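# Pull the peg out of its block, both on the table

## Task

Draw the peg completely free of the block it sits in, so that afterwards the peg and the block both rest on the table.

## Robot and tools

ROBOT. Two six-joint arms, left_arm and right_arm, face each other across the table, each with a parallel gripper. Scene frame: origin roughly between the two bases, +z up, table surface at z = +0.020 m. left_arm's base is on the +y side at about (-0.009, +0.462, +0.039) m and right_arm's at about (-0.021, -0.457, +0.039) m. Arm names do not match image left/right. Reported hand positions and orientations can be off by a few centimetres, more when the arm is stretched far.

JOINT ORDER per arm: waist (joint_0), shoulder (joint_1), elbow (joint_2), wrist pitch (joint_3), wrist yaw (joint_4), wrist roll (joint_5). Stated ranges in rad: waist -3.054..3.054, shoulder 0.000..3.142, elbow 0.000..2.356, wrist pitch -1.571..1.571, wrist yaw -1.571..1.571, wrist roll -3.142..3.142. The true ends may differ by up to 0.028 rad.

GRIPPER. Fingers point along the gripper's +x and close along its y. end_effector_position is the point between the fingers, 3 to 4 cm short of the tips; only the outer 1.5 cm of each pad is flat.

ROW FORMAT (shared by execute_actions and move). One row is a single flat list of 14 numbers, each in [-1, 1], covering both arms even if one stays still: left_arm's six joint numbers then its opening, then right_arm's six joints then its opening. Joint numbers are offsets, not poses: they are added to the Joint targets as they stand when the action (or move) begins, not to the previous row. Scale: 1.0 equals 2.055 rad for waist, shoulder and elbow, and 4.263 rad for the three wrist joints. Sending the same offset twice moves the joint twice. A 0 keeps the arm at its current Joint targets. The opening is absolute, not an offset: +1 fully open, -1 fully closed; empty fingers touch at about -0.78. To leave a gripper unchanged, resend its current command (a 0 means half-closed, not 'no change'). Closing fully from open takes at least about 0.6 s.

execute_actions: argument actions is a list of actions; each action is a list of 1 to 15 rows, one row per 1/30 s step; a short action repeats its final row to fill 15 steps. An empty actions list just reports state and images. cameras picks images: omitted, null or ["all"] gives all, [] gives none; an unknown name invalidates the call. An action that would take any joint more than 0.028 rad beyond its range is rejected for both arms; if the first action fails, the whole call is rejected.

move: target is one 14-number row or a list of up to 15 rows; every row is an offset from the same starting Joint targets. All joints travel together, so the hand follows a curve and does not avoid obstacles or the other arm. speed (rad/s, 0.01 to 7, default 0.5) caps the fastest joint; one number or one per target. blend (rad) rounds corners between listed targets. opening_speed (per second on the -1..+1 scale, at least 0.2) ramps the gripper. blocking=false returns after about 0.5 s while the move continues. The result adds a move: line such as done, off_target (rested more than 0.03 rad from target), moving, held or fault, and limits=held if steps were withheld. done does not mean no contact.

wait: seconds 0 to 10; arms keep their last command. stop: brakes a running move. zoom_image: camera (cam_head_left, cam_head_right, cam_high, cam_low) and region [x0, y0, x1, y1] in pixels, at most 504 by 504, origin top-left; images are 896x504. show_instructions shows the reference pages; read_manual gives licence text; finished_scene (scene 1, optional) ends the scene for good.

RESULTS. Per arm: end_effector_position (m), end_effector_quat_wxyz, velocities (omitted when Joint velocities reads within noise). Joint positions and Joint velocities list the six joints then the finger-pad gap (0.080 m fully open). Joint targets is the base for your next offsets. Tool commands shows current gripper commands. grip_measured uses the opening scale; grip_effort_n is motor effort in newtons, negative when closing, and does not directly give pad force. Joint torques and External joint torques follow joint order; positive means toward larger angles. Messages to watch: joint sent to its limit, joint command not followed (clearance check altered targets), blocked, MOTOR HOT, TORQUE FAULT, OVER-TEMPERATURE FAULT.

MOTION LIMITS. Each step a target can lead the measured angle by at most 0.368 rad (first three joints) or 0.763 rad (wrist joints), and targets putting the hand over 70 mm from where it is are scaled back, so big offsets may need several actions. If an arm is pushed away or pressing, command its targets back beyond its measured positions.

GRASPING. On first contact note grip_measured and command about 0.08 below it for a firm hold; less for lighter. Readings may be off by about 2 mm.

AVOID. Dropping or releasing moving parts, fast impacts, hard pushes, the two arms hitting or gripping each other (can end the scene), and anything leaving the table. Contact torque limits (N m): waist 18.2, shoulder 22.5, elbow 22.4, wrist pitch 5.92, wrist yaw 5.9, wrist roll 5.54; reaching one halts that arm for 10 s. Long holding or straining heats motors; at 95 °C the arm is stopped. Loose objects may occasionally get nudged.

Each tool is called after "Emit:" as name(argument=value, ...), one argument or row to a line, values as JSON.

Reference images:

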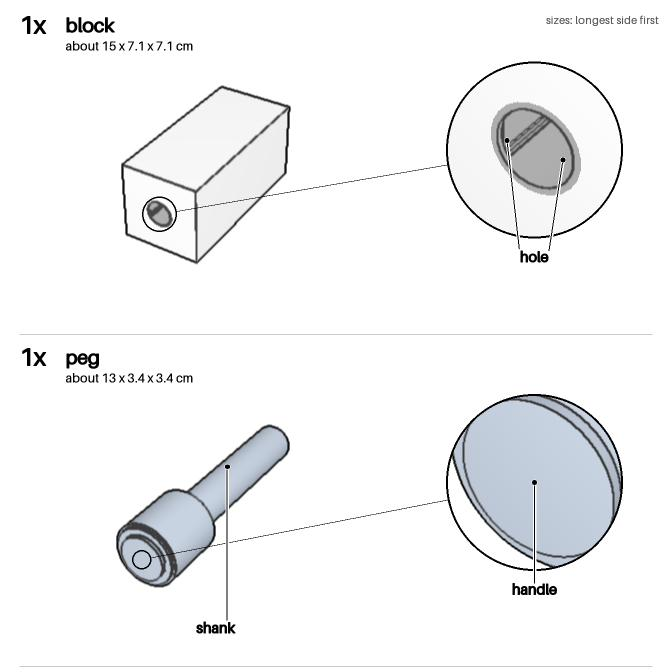

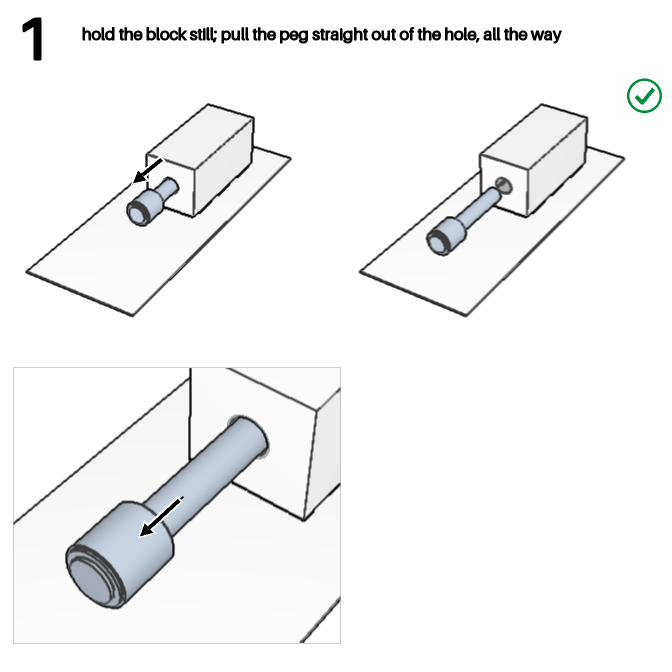

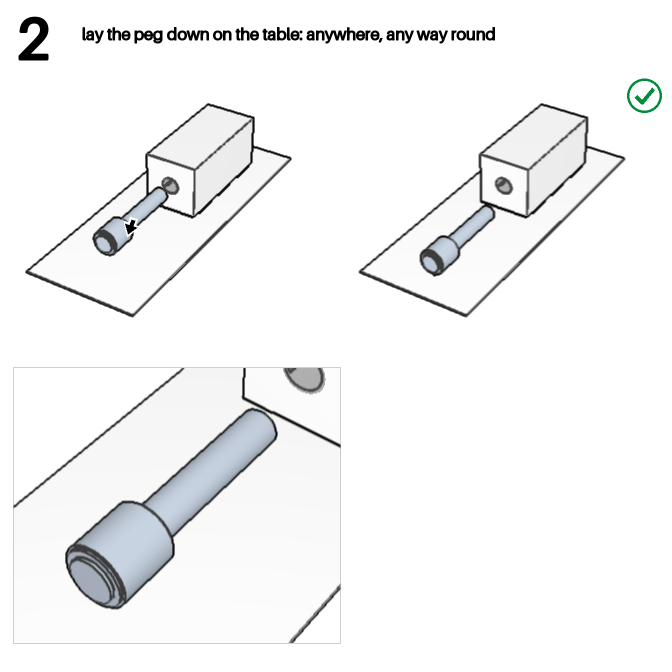

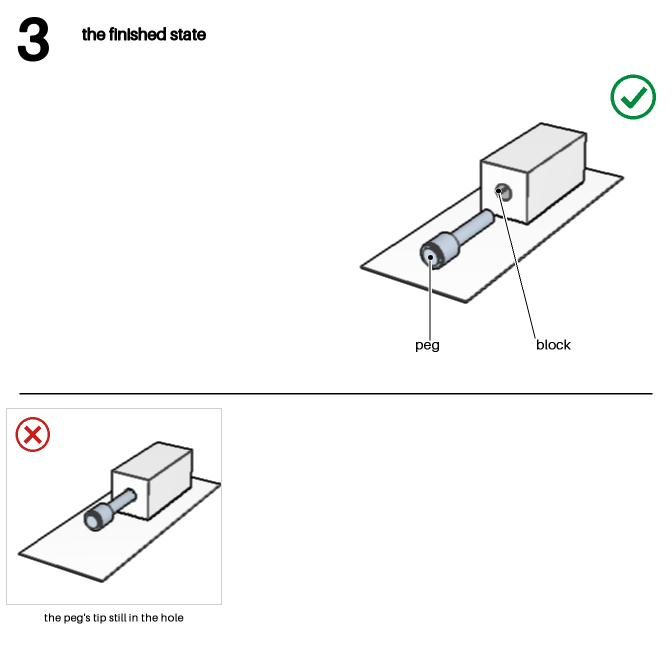

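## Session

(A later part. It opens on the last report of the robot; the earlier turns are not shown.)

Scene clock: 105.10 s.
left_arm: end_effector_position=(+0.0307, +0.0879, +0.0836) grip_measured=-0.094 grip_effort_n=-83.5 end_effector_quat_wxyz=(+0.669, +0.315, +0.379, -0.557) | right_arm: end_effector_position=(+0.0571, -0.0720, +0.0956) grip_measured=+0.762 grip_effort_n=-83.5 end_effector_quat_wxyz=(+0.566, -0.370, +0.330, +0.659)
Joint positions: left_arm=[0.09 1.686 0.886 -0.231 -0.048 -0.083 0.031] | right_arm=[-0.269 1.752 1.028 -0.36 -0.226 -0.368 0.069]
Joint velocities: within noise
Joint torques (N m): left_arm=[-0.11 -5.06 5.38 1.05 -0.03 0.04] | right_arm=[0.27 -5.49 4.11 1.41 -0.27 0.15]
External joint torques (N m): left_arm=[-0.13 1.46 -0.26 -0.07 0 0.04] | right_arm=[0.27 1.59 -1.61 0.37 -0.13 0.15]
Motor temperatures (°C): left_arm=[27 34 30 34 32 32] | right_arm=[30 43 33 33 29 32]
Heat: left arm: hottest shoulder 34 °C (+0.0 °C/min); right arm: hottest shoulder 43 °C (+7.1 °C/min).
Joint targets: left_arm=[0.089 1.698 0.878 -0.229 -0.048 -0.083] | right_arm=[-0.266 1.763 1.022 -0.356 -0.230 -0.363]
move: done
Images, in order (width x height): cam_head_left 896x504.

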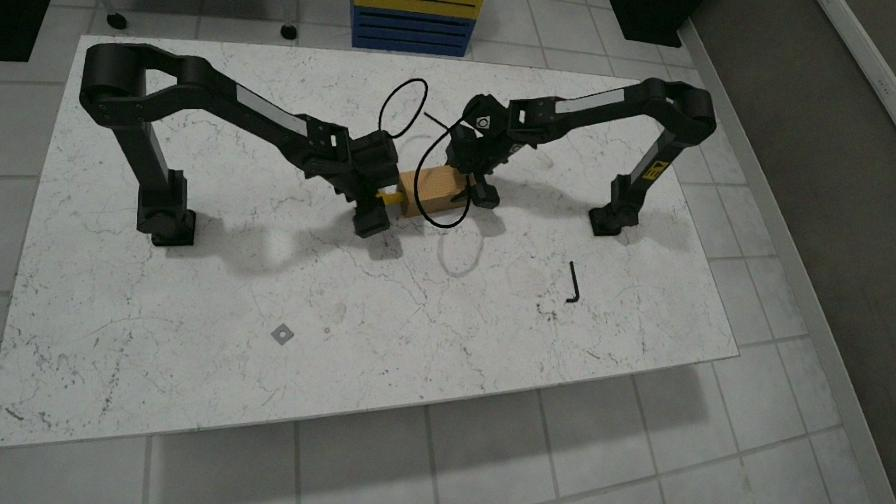

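Emit:
move(
  target=[-0.0029,-0.035,-0.038,0.0016,-0.0007,-0.0012,-0.12,0,0,0,0,0,0,0.66],
  speed=0.06,
)

Emit:
zoom_image(
  camera="cam_low",
  region=[340, 160, 560, 300],
)

Scene clock: 120.40 s.
left_arm: end_effector_position=(+0.0284, +0.0979, +0.0844) grip_measured=-0.094 grip_effort_n=-83.5 end_effector_quat_wxyz=(+0.672, +0.308, +0.374, -0.561) | right_arm: end_effector_position=(+0.0556, -0.0678, +0.0960) grip_measured=+0.762 grip_effort_n=-83.5 end_effector_quat_wxyz=(+0.568, -0.365, +0.325, +0.662)
Joint positions: left_arm=[0.086 1.64 0.828 -0.201 -0.049 -0.088 0.031] | right_arm=[-0.263 1.757 1.028 -0.339 -0.229 -0.36 0.069]
Joint velocities: within noise
Joint torques (N m): left_arm=[-0.22 -7.63 2.85 -0.44 -0.15 0.01] | right_arm=[-0.26 -6.04 4.17 -0.29 -0.19 -0.12]
External joint torques (N m): left_arm=[-0.21 -1.37 -2.9 -1.63 -0.12 0.01] | right_arm=[-0.27 1.13 -1.63 -1.38 -0.04 -0.12]
Motor temperatures (°C): left_arm=[27 34 30 34 32 32] | right_arm=[30 42 34 33 29 32]
Heat: left arm: hottest shoulder 34 °C (+0.0 °C/min); right arm: hottest shoulder 42 °C (+1.0 °C/min).
Joint targets: left_arm=[0.083 1.626 0.800 -0.222 -0.051 -0.089] | right_arm=[-0.266 1.763 1.022 -0.356 -0.230 -0.363]
move: done

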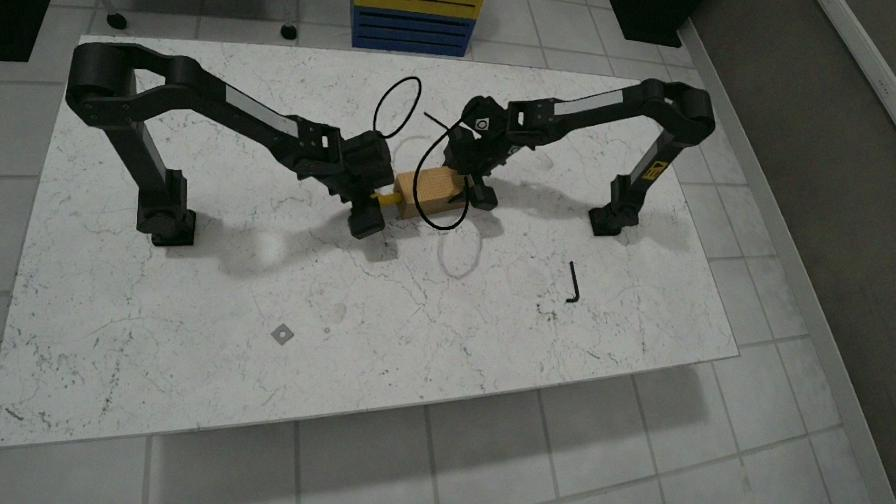

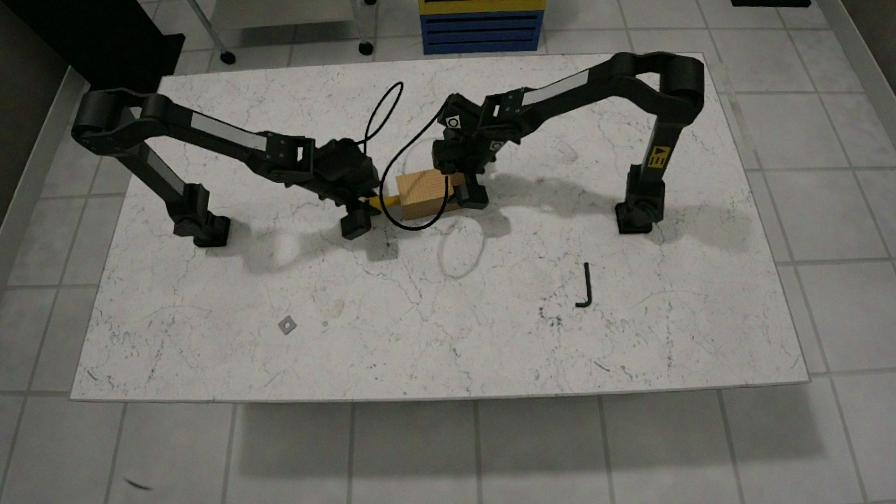

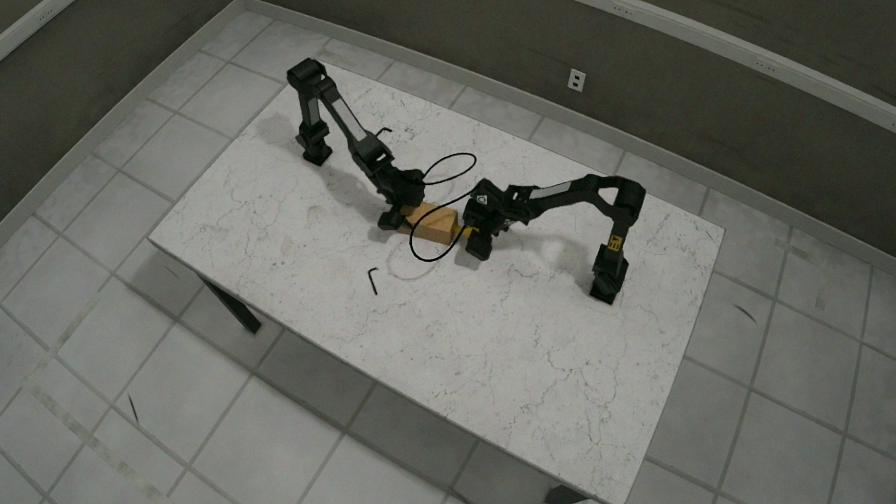

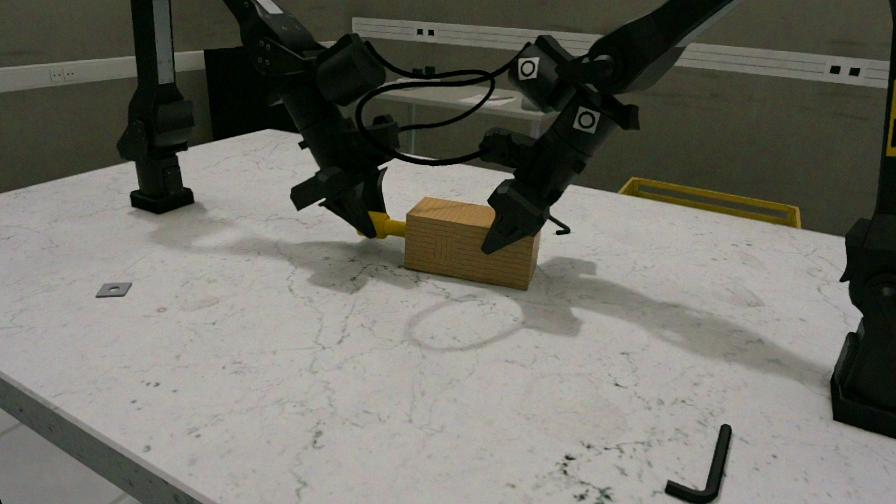

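Scaled by 2.291.

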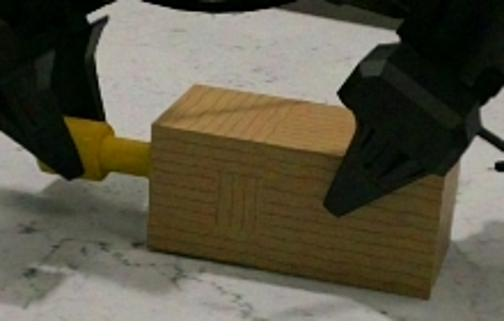

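Emit:
move(
  target=[-0.0032,-0.036,-0.0374,0.0005,-0.0007,-0.0011,-0.25,0,0,0,0,0,0,0.55],
  speed=0.06,
)

Emit:
zoom_image(
  camera="cam_low",
  region=[340, 160, 560, 300],
)

Scene clock: 125.20 s.
left_arm: end_effector_position=(+0.0249, +0.1141, +0.0886) grip_measured=-0.095 grip_effort_n=-83.5 end_effector_quat_wxyz=(+0.674, +0.303, +0.368, -0.564) | right_arm: end_effector_position=(+0.0545, -0.0630, +0.0985) grip_measured=+0.762 grip_effort_n=-83.5 end_effector_quat_wxyz=(+0.569, -0.362, +0.321, +0.665)
Joint positions: left_arm=[0.079 1.562 0.757 -0.191 -0.051 -0.092 0.031] | right_arm=[-0.259 1.762 1.039 -0.332 -0.232 -0.357 0.069]
Joint velocities: within noise
Joint torques (N m): left_arm=[-0.26 -6.66 2.2 -0.96 -0.19 0.01] | right_arm=[-0.72 -6.74 3.09 -0.82 -0.05 -0.27]
External joint torques (N m): left_arm=[-0.22 -1.01 -3.53 -2.15 -0.16 0.01] | right_arm=[-0.71 0.51 -2.69 -1.91 0.09 -0.27]
Motor temperatures (°C): left_arm=[27 35 30 34 32 31] | right_arm=[29 42 34 32 29 32]
Heat: left arm: hottest shoulder 35 °C (+1.0 °C/min); right arm: hottest shoulder 42 °C (-1.0 °C/min).
Joint targets: left_arm=[0.076 1.552 0.723 -0.220 -0.054 -0.093] | right_arm=[-0.266 1.762 1.023 -0.356 -0.230 -0.363]
move: off_target (left_arm); left_arm: the elbow is farthest, 0.034 rad from its target

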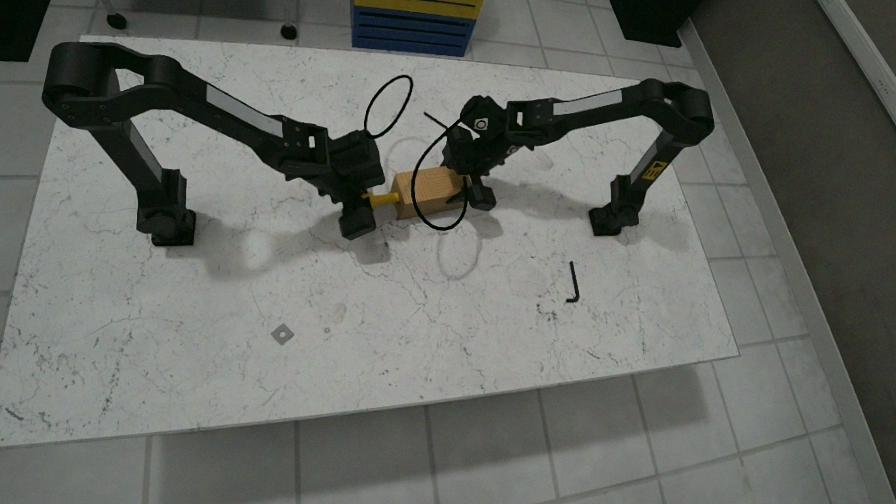

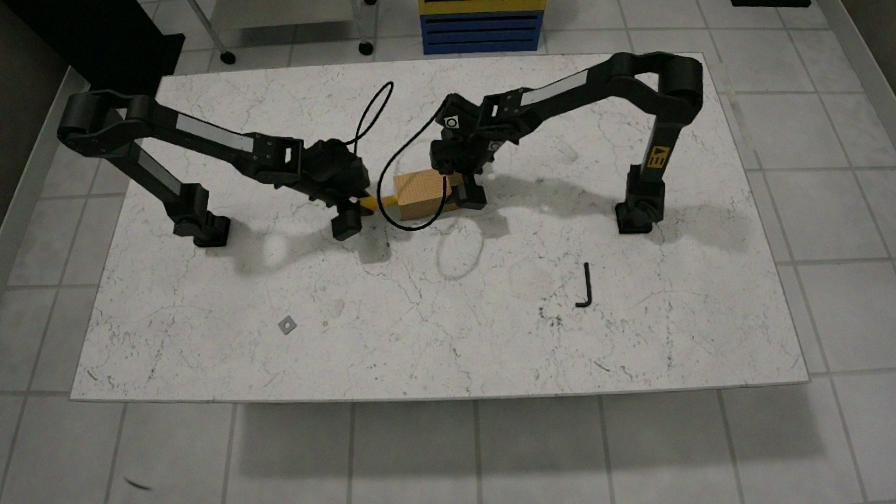

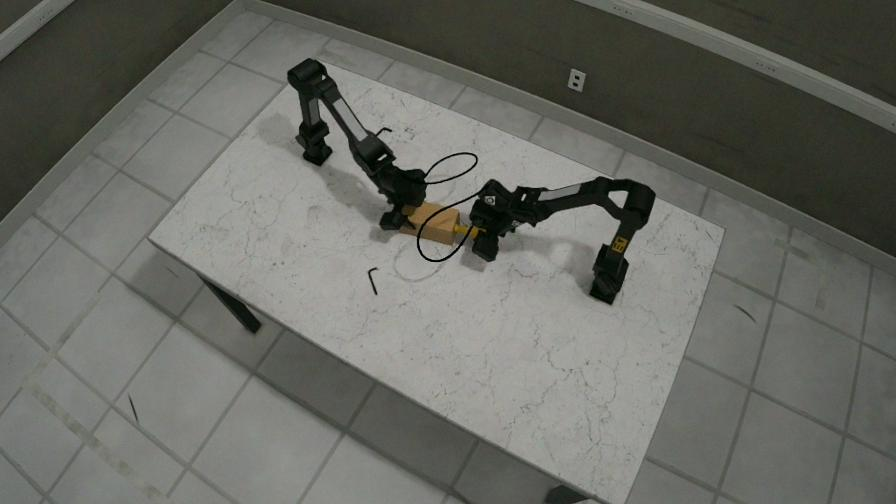

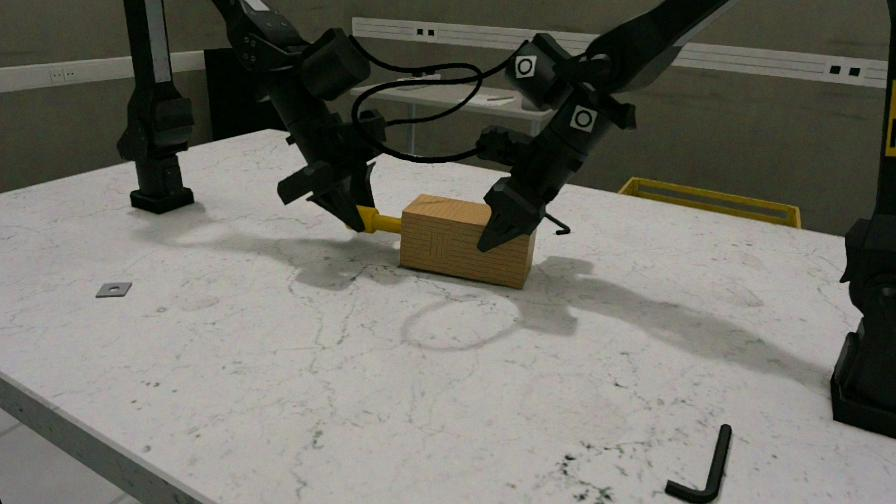

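Scaled by 2.291.

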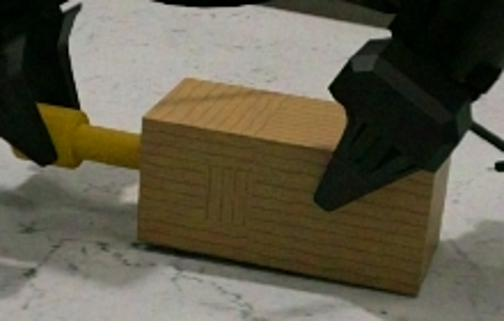

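Emit:
move(
  target=[
    [-0.0039,-0.0341,-0.0355,-0.007,-0.0009,-0.0019,-0.25,0,0,0,0,0,0,0.55],
    [-0.0083,-0.0725,-0.0686,-0.0106,-0.002,-0.0035,-0.25,0,0,0,0,0,0,0.55],
  ],
  speed=0.06,
)

Emit:
zoom_image(
  camera="cam_low",
  region=[340, 160, 560, 300],
)

Scene clock: 133.07 s.
left_arm: end_effector_position=(+0.0167, +0.1737, +0.0693) grip_measured=-0.095 grip_effort_n=-83.5 end_effector_quat_wxyz=(+0.656, +0.335, +0.398, -0.547) | right_arm: end_effector_position=(+0.0540, -0.0678, +0.0944) grip_measured=+0.762 grip_effort_n=-83.5 end_effector_quat_wxyz=(+0.564, -0.368, +0.329, +0.662)
Joint positions: left_arm=[0.062 1.419 0.588 -0.267 -0.059 -0.105 0.031] | right_arm=[-0.26 1.764 1.036 -0.35 -0.231 -0.363 0.069]
Joint velocities: within noise
Joint torques (N m): left_arm=[-0.12 -5.99 5.41 0.91 -0.19 -0.08] | right_arm=[-0.63 -6.82 3.44 0.66 -0.1 -0.04]
External joint torques (N m): left_arm=[-0.12 -1.63 -0.09 -0.14 -0.15 -0.08] | right_arm=[-0.6 0.43 -2.36 -0.42 0.05 -0.04]
Motor temperatures (°C): left_arm=[26 35 30 34 32 31] | right_arm=[30 43 33 32 29 32]
Heat: left arm: hottest shoulder 35 °C (+1.0 °C/min); right arm: hottest shoulder 43 °C (-2.0 °C/min).
Joint targets: left_arm=[0.059 1.403 0.582 -0.265 -0.063 -0.108] | right_arm=[-0.266 1.763 1.023 -0.356 -0.230 -0.363]
move: done

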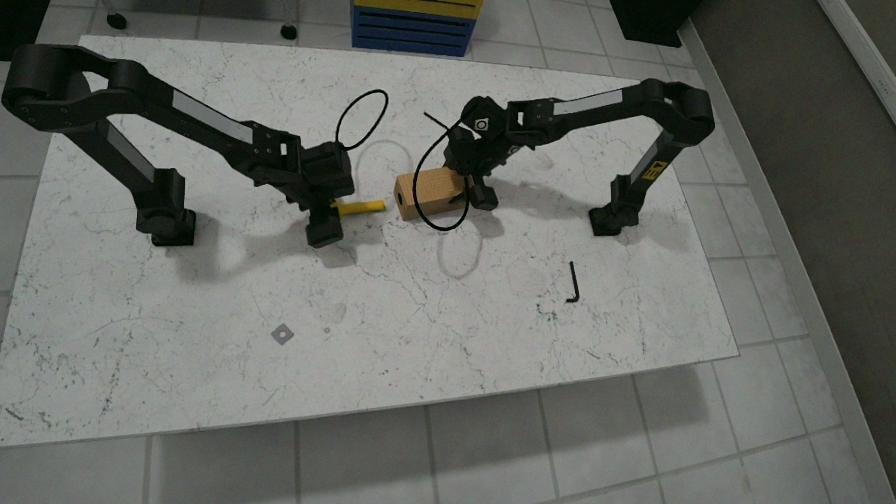

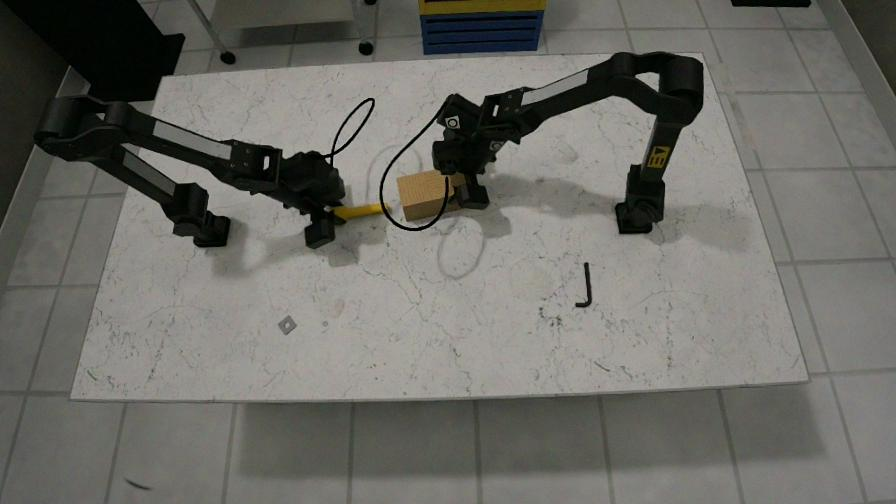

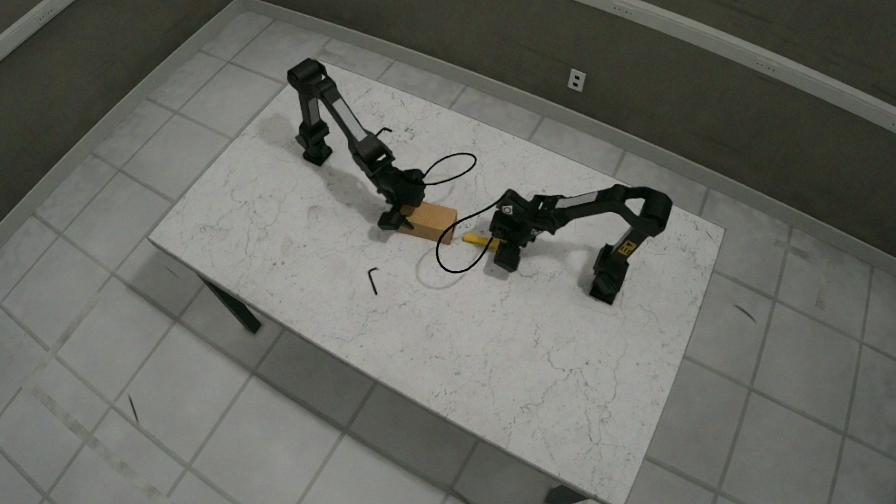

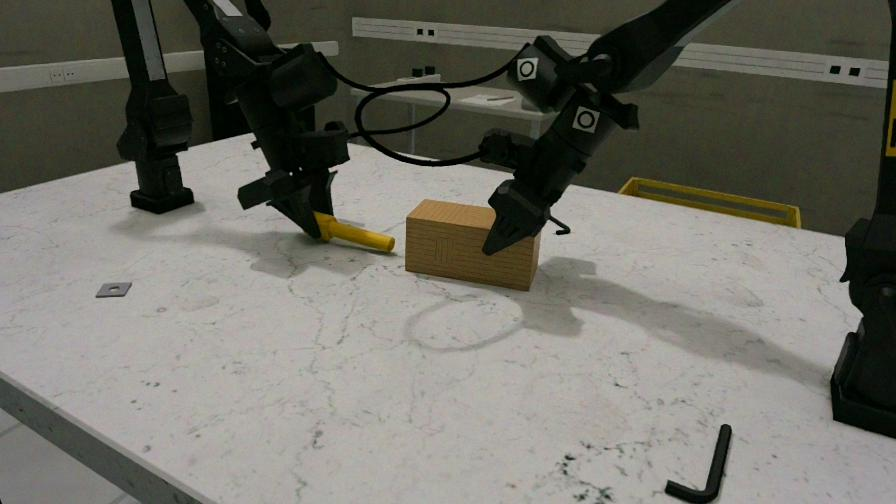

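Scaled by 2.291.

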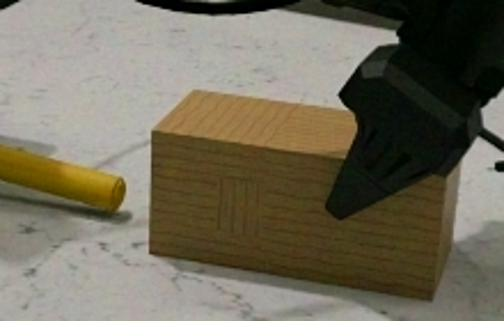

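Emit:
move(
  target=[0,0.0122,0,0,0,0,-0.25,0,0,0,0,0,0,1],
  speed=0.05,
  opening_speed=0.6,
)

Emit:
zoom_image(
  camera="cam_low",
  region=[240, 160, 460, 300],
)

Scene clock: 136.47 s.
left_arm: end_effector_position=(+0.0167, +0.1740, +0.0687) grip_measured=-0.095 grip_effort_n=-83.5 end_effector_quat_wxyz=(+0.656, +0.335, +0.398, -0.547) | right_arm: end_effector_position=(+0.0548, -0.0715, +0.0913) grip_measured=+0.996 grip_effort_n=15.1 end_effector_quat_wxyz=(+0.562, -0.370, +0.335, +0.660)
Joint positions: left_arm=[0.062 1.42 0.588 -0.267 -0.059 -0.105 0.031] | right_arm=[-0.265 1.764 1.028 -0.356 -0.231 -0.363 0.08]
Joint velocities: within noise
Joint torques (N m): left_arm=[-0.15 -3.27 5.45 0.92 -0.22 -0.09] | right_arm=[0.02 -6.78 4.13 1.09 -0.11 -0.02]
External joint torques (N m): left_arm=[-0.19 1.08 -0.06 -0.14 -0.17 -0.09] | right_arm=[0.04 0.39 -1.57 0.05 0.03 -0.02]
Motor temperatures (°C): left_arm=[26 35 30 33 32 31] | right_arm=[29 42 33 32 29 32]
Heat: left arm: hottest shoulder 35 °C (+1.0 °C/min); right arm: hottest shoulder 42 °C (-3.0 °C/min).
Joint targets: left_arm=[0.059 1.428 0.582 -0.265 -0.063 -0.108] | right_arm=[-0.267 1.763 1.023 -0.356 -0.230 -0.363]
move: done

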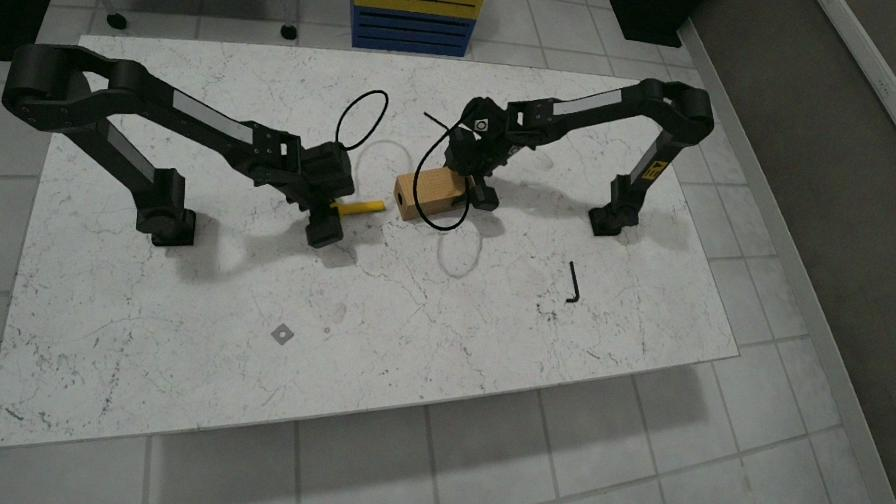

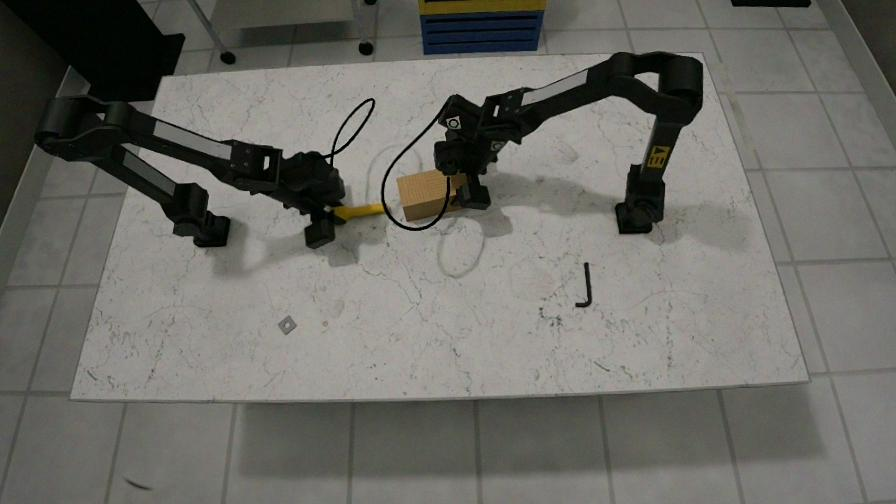

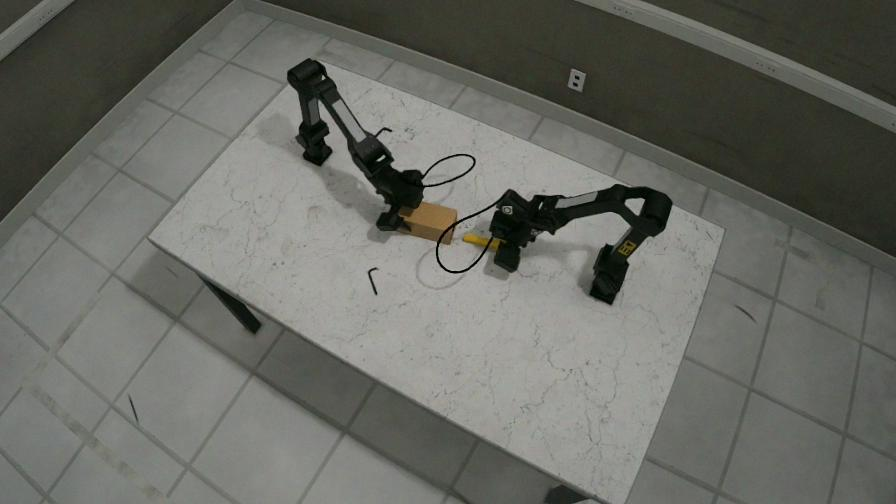

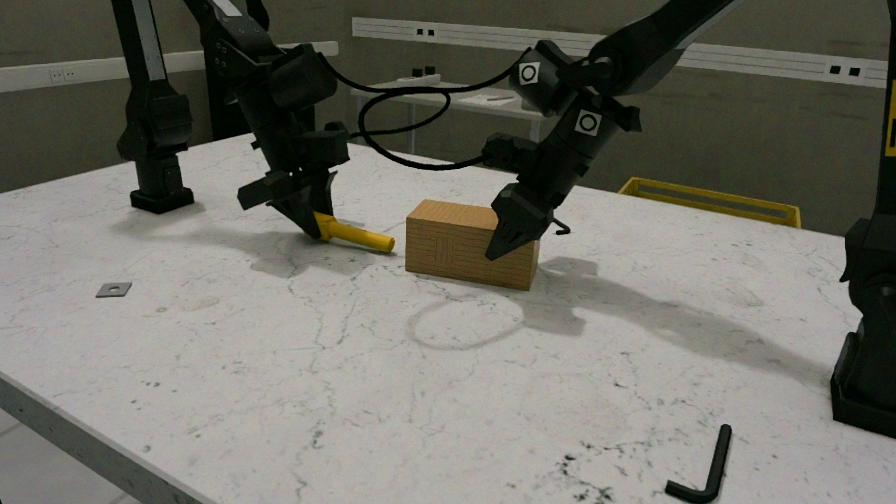

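Scaled by 2.291.

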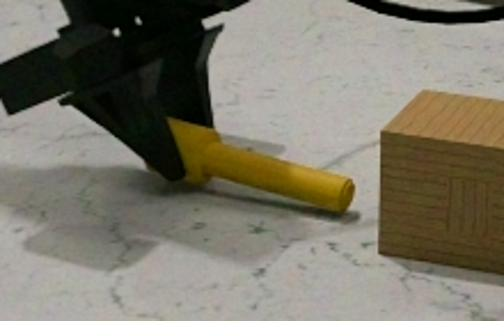

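Emit:
move(
  target=[0,0.0122,0,0,0,0,-0.25,0,-0.0457,0.0915,-0.0659,0,0,1],
  speed=0.3,
)

Emit:
zoom_image(
  camera="cam_low",
  region=[280, 180, 420, 270],
)

Scene clock: 140.77 s.
left_arm: end_effector_position=(+0.0166, +0.1752, +0.0637) grip_measured=-0.095 grip_effort_n=-83.5 end_effector_quat_wxyz=(+0.653, +0.341, +0.403, -0.543) | right_arm: end_effector_position=(+0.0540, -0.0743, +0.1520) grip_measured=+0.997 grip_effort_n=15.6 end_effector_quat_wxyz=(+0.557, -0.374, +0.345, +0.657)
Joint positions: left_arm=[0.062 1.44 0.588 -0.265 -0.06 -0.105 0.031] | right_arm=[-0.265 1.683 1.201 -0.635 -0.231 -0.363 0.08]
Joint velocities: within noise
Joint torques (N m): left_arm=[-0.19 -2.71 5.34 0.76 -0.15 -0.09] | right_arm=[-0.16 -7.76 6.01 0.92 -0.1 -0.02]
External joint torques (N m): left_arm=[-0.16 1.71 -0.07 -0.26 -0.11 -0.1] | right_arm=[-0.11 -0.8 -0.12 -0.1 0.04 -0.02]
Motor temperatures (°C): left_arm=[26 34 30 33 32 31] | right_arm=[29 42 33 32 29 32]
Heat: left arm: hottest shoulder 34 °C (+0.0 °C/min); right arm: hottest shoulder 42 °C (-4.0 °C/min).
Joint targets: left_arm=[0.059 1.453 0.582 -0.265 -0.063 -0.108] | right_arm=[-0.267 1.669 1.211 -0.637 -0.230 -0.363]
move: done

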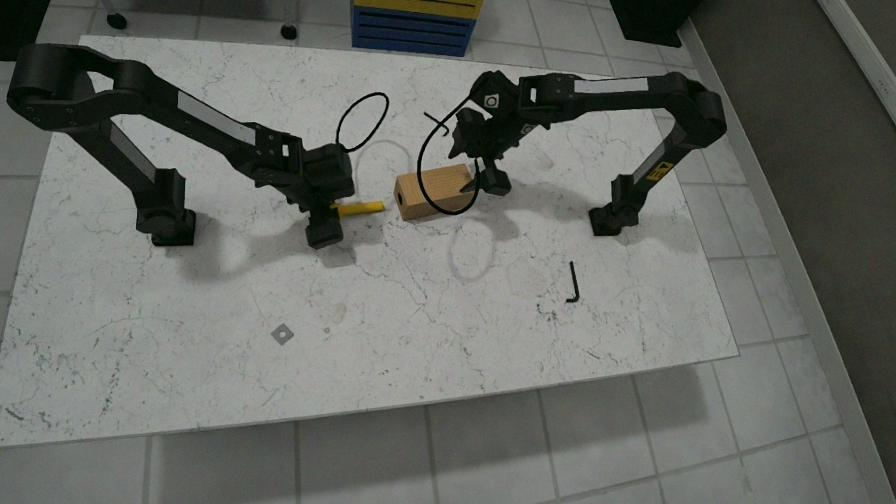

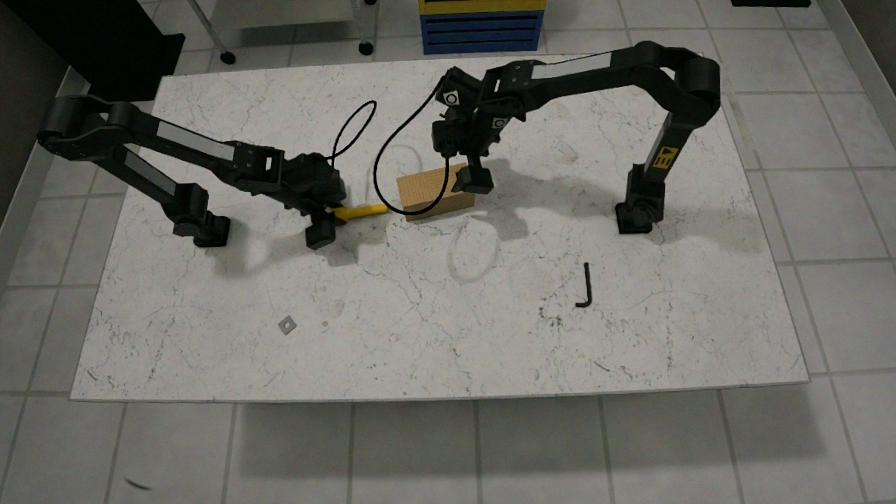

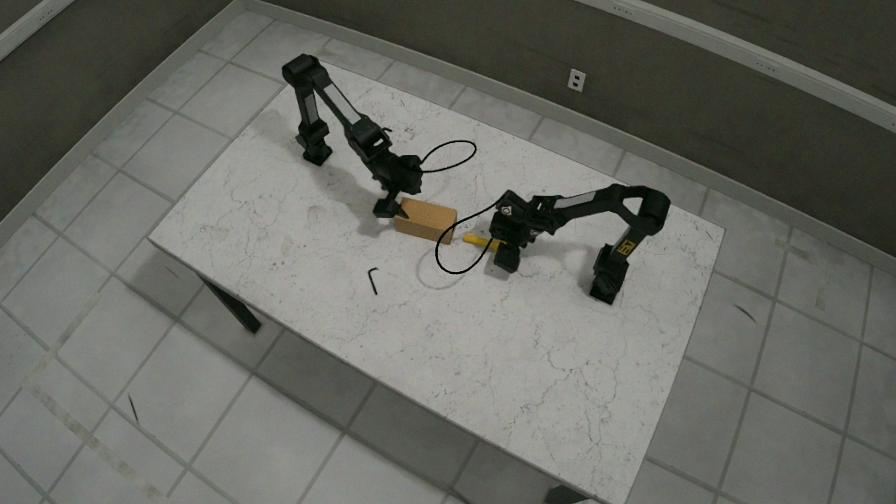

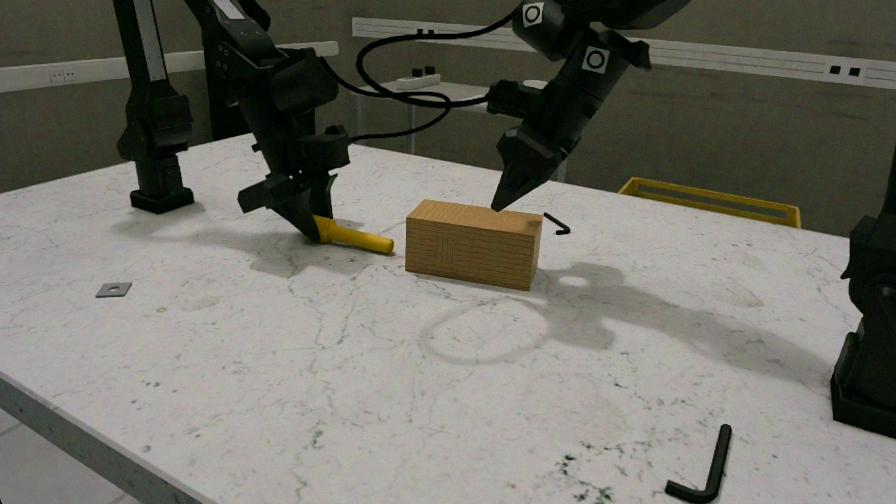

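Scaled by 3.600.

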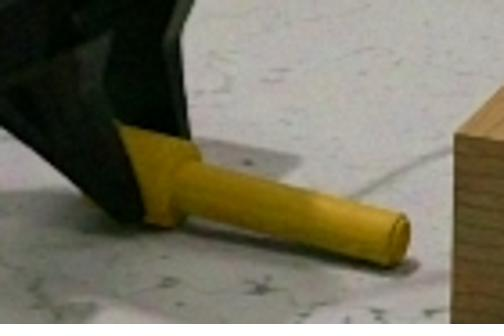

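Emit:
move(
  target=[0,0.003,0,0,0,0,0.5,0,0,0,0,0,0,1],
  speed=0.1,
  opening_speed=0.3,
)

Emit:
zoom_image(
  camera="cam_low",
  region=[280, 180, 420, 270],
)

Scene clock: 147.23 s.
left_arm: end_effector_position=(+0.0166, +0.1762, +0.0608) grip_measured=+0.496 grip_effort_n=16.5 end_effector_quat_wxyz=(+0.651, +0.345, +0.407, -0.541) | right_arm: end_effector_position=(+0.0540, -0.0743, +0.1520) grip_measured=+0.997 grip_effort_n=15.1 end_effector_quat_wxyz=(+0.557, -0.374, +0.345, +0.657)
Joint positions: left_arm=[0.062 1.45 0.588 -0.266 -0.06 -0.105 0.057] | right_arm=[-0.265 1.683 1.201 -0.635 -0.231 -0.363 0.08]
Joint velocities: within noise
Joint torques (N m): left_arm=[-0.17 -3.27 5.28 0.87 -0.14 -0.08] | right_arm=[-0.15 -7.9 5.95 0.92 -0.11 -0.03]
External joint torques (N m): left_arm=[-0.17 1.16 -0.08 -0.13 -0.1 -0.08] | right_arm=[-0.16 -0.91 -0.19 -0.09 0.04 -0.03]
Motor temperatures (°C): left_arm=[26 34 30 33 32 31] | right_arm=[29 44 34 31 29 32]
Heat: left arm: hottest shoulder 34 °C (+0.0 °C/min); right arm: hottest shoulder 44 °C (-3.0 °C/min).
Joint targets: left_arm=[0.059 1.459 0.582 -0.265 -0.063 -0.108] | right_arm=[-0.267 1.669 1.211 -0.637 -0.230 -0.363]
move: done

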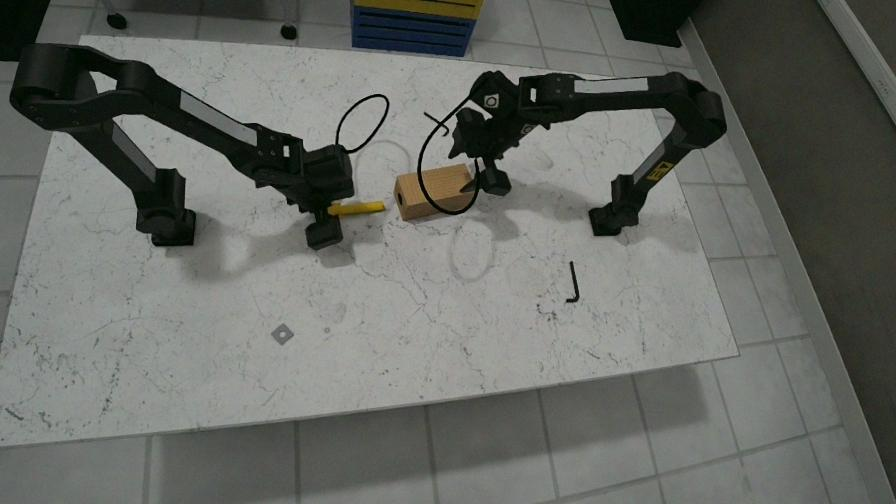

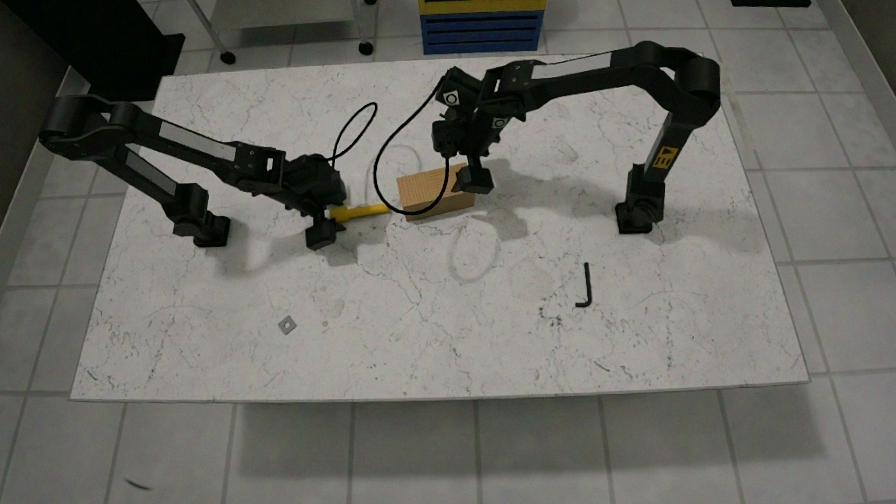

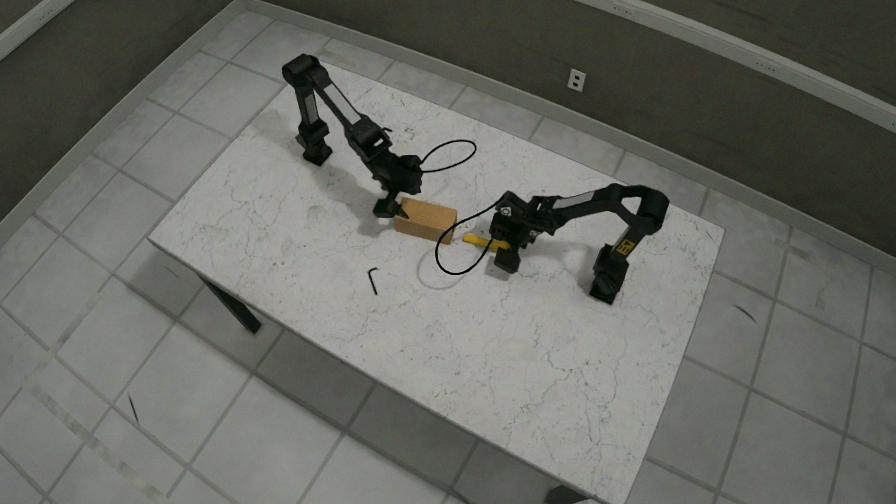

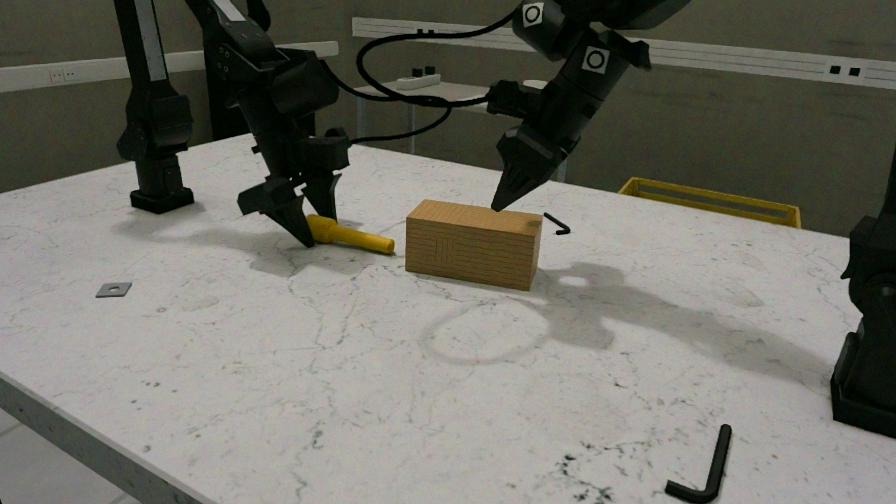

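Scaled by 3.600.

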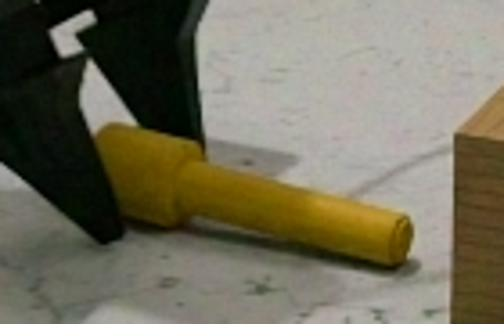

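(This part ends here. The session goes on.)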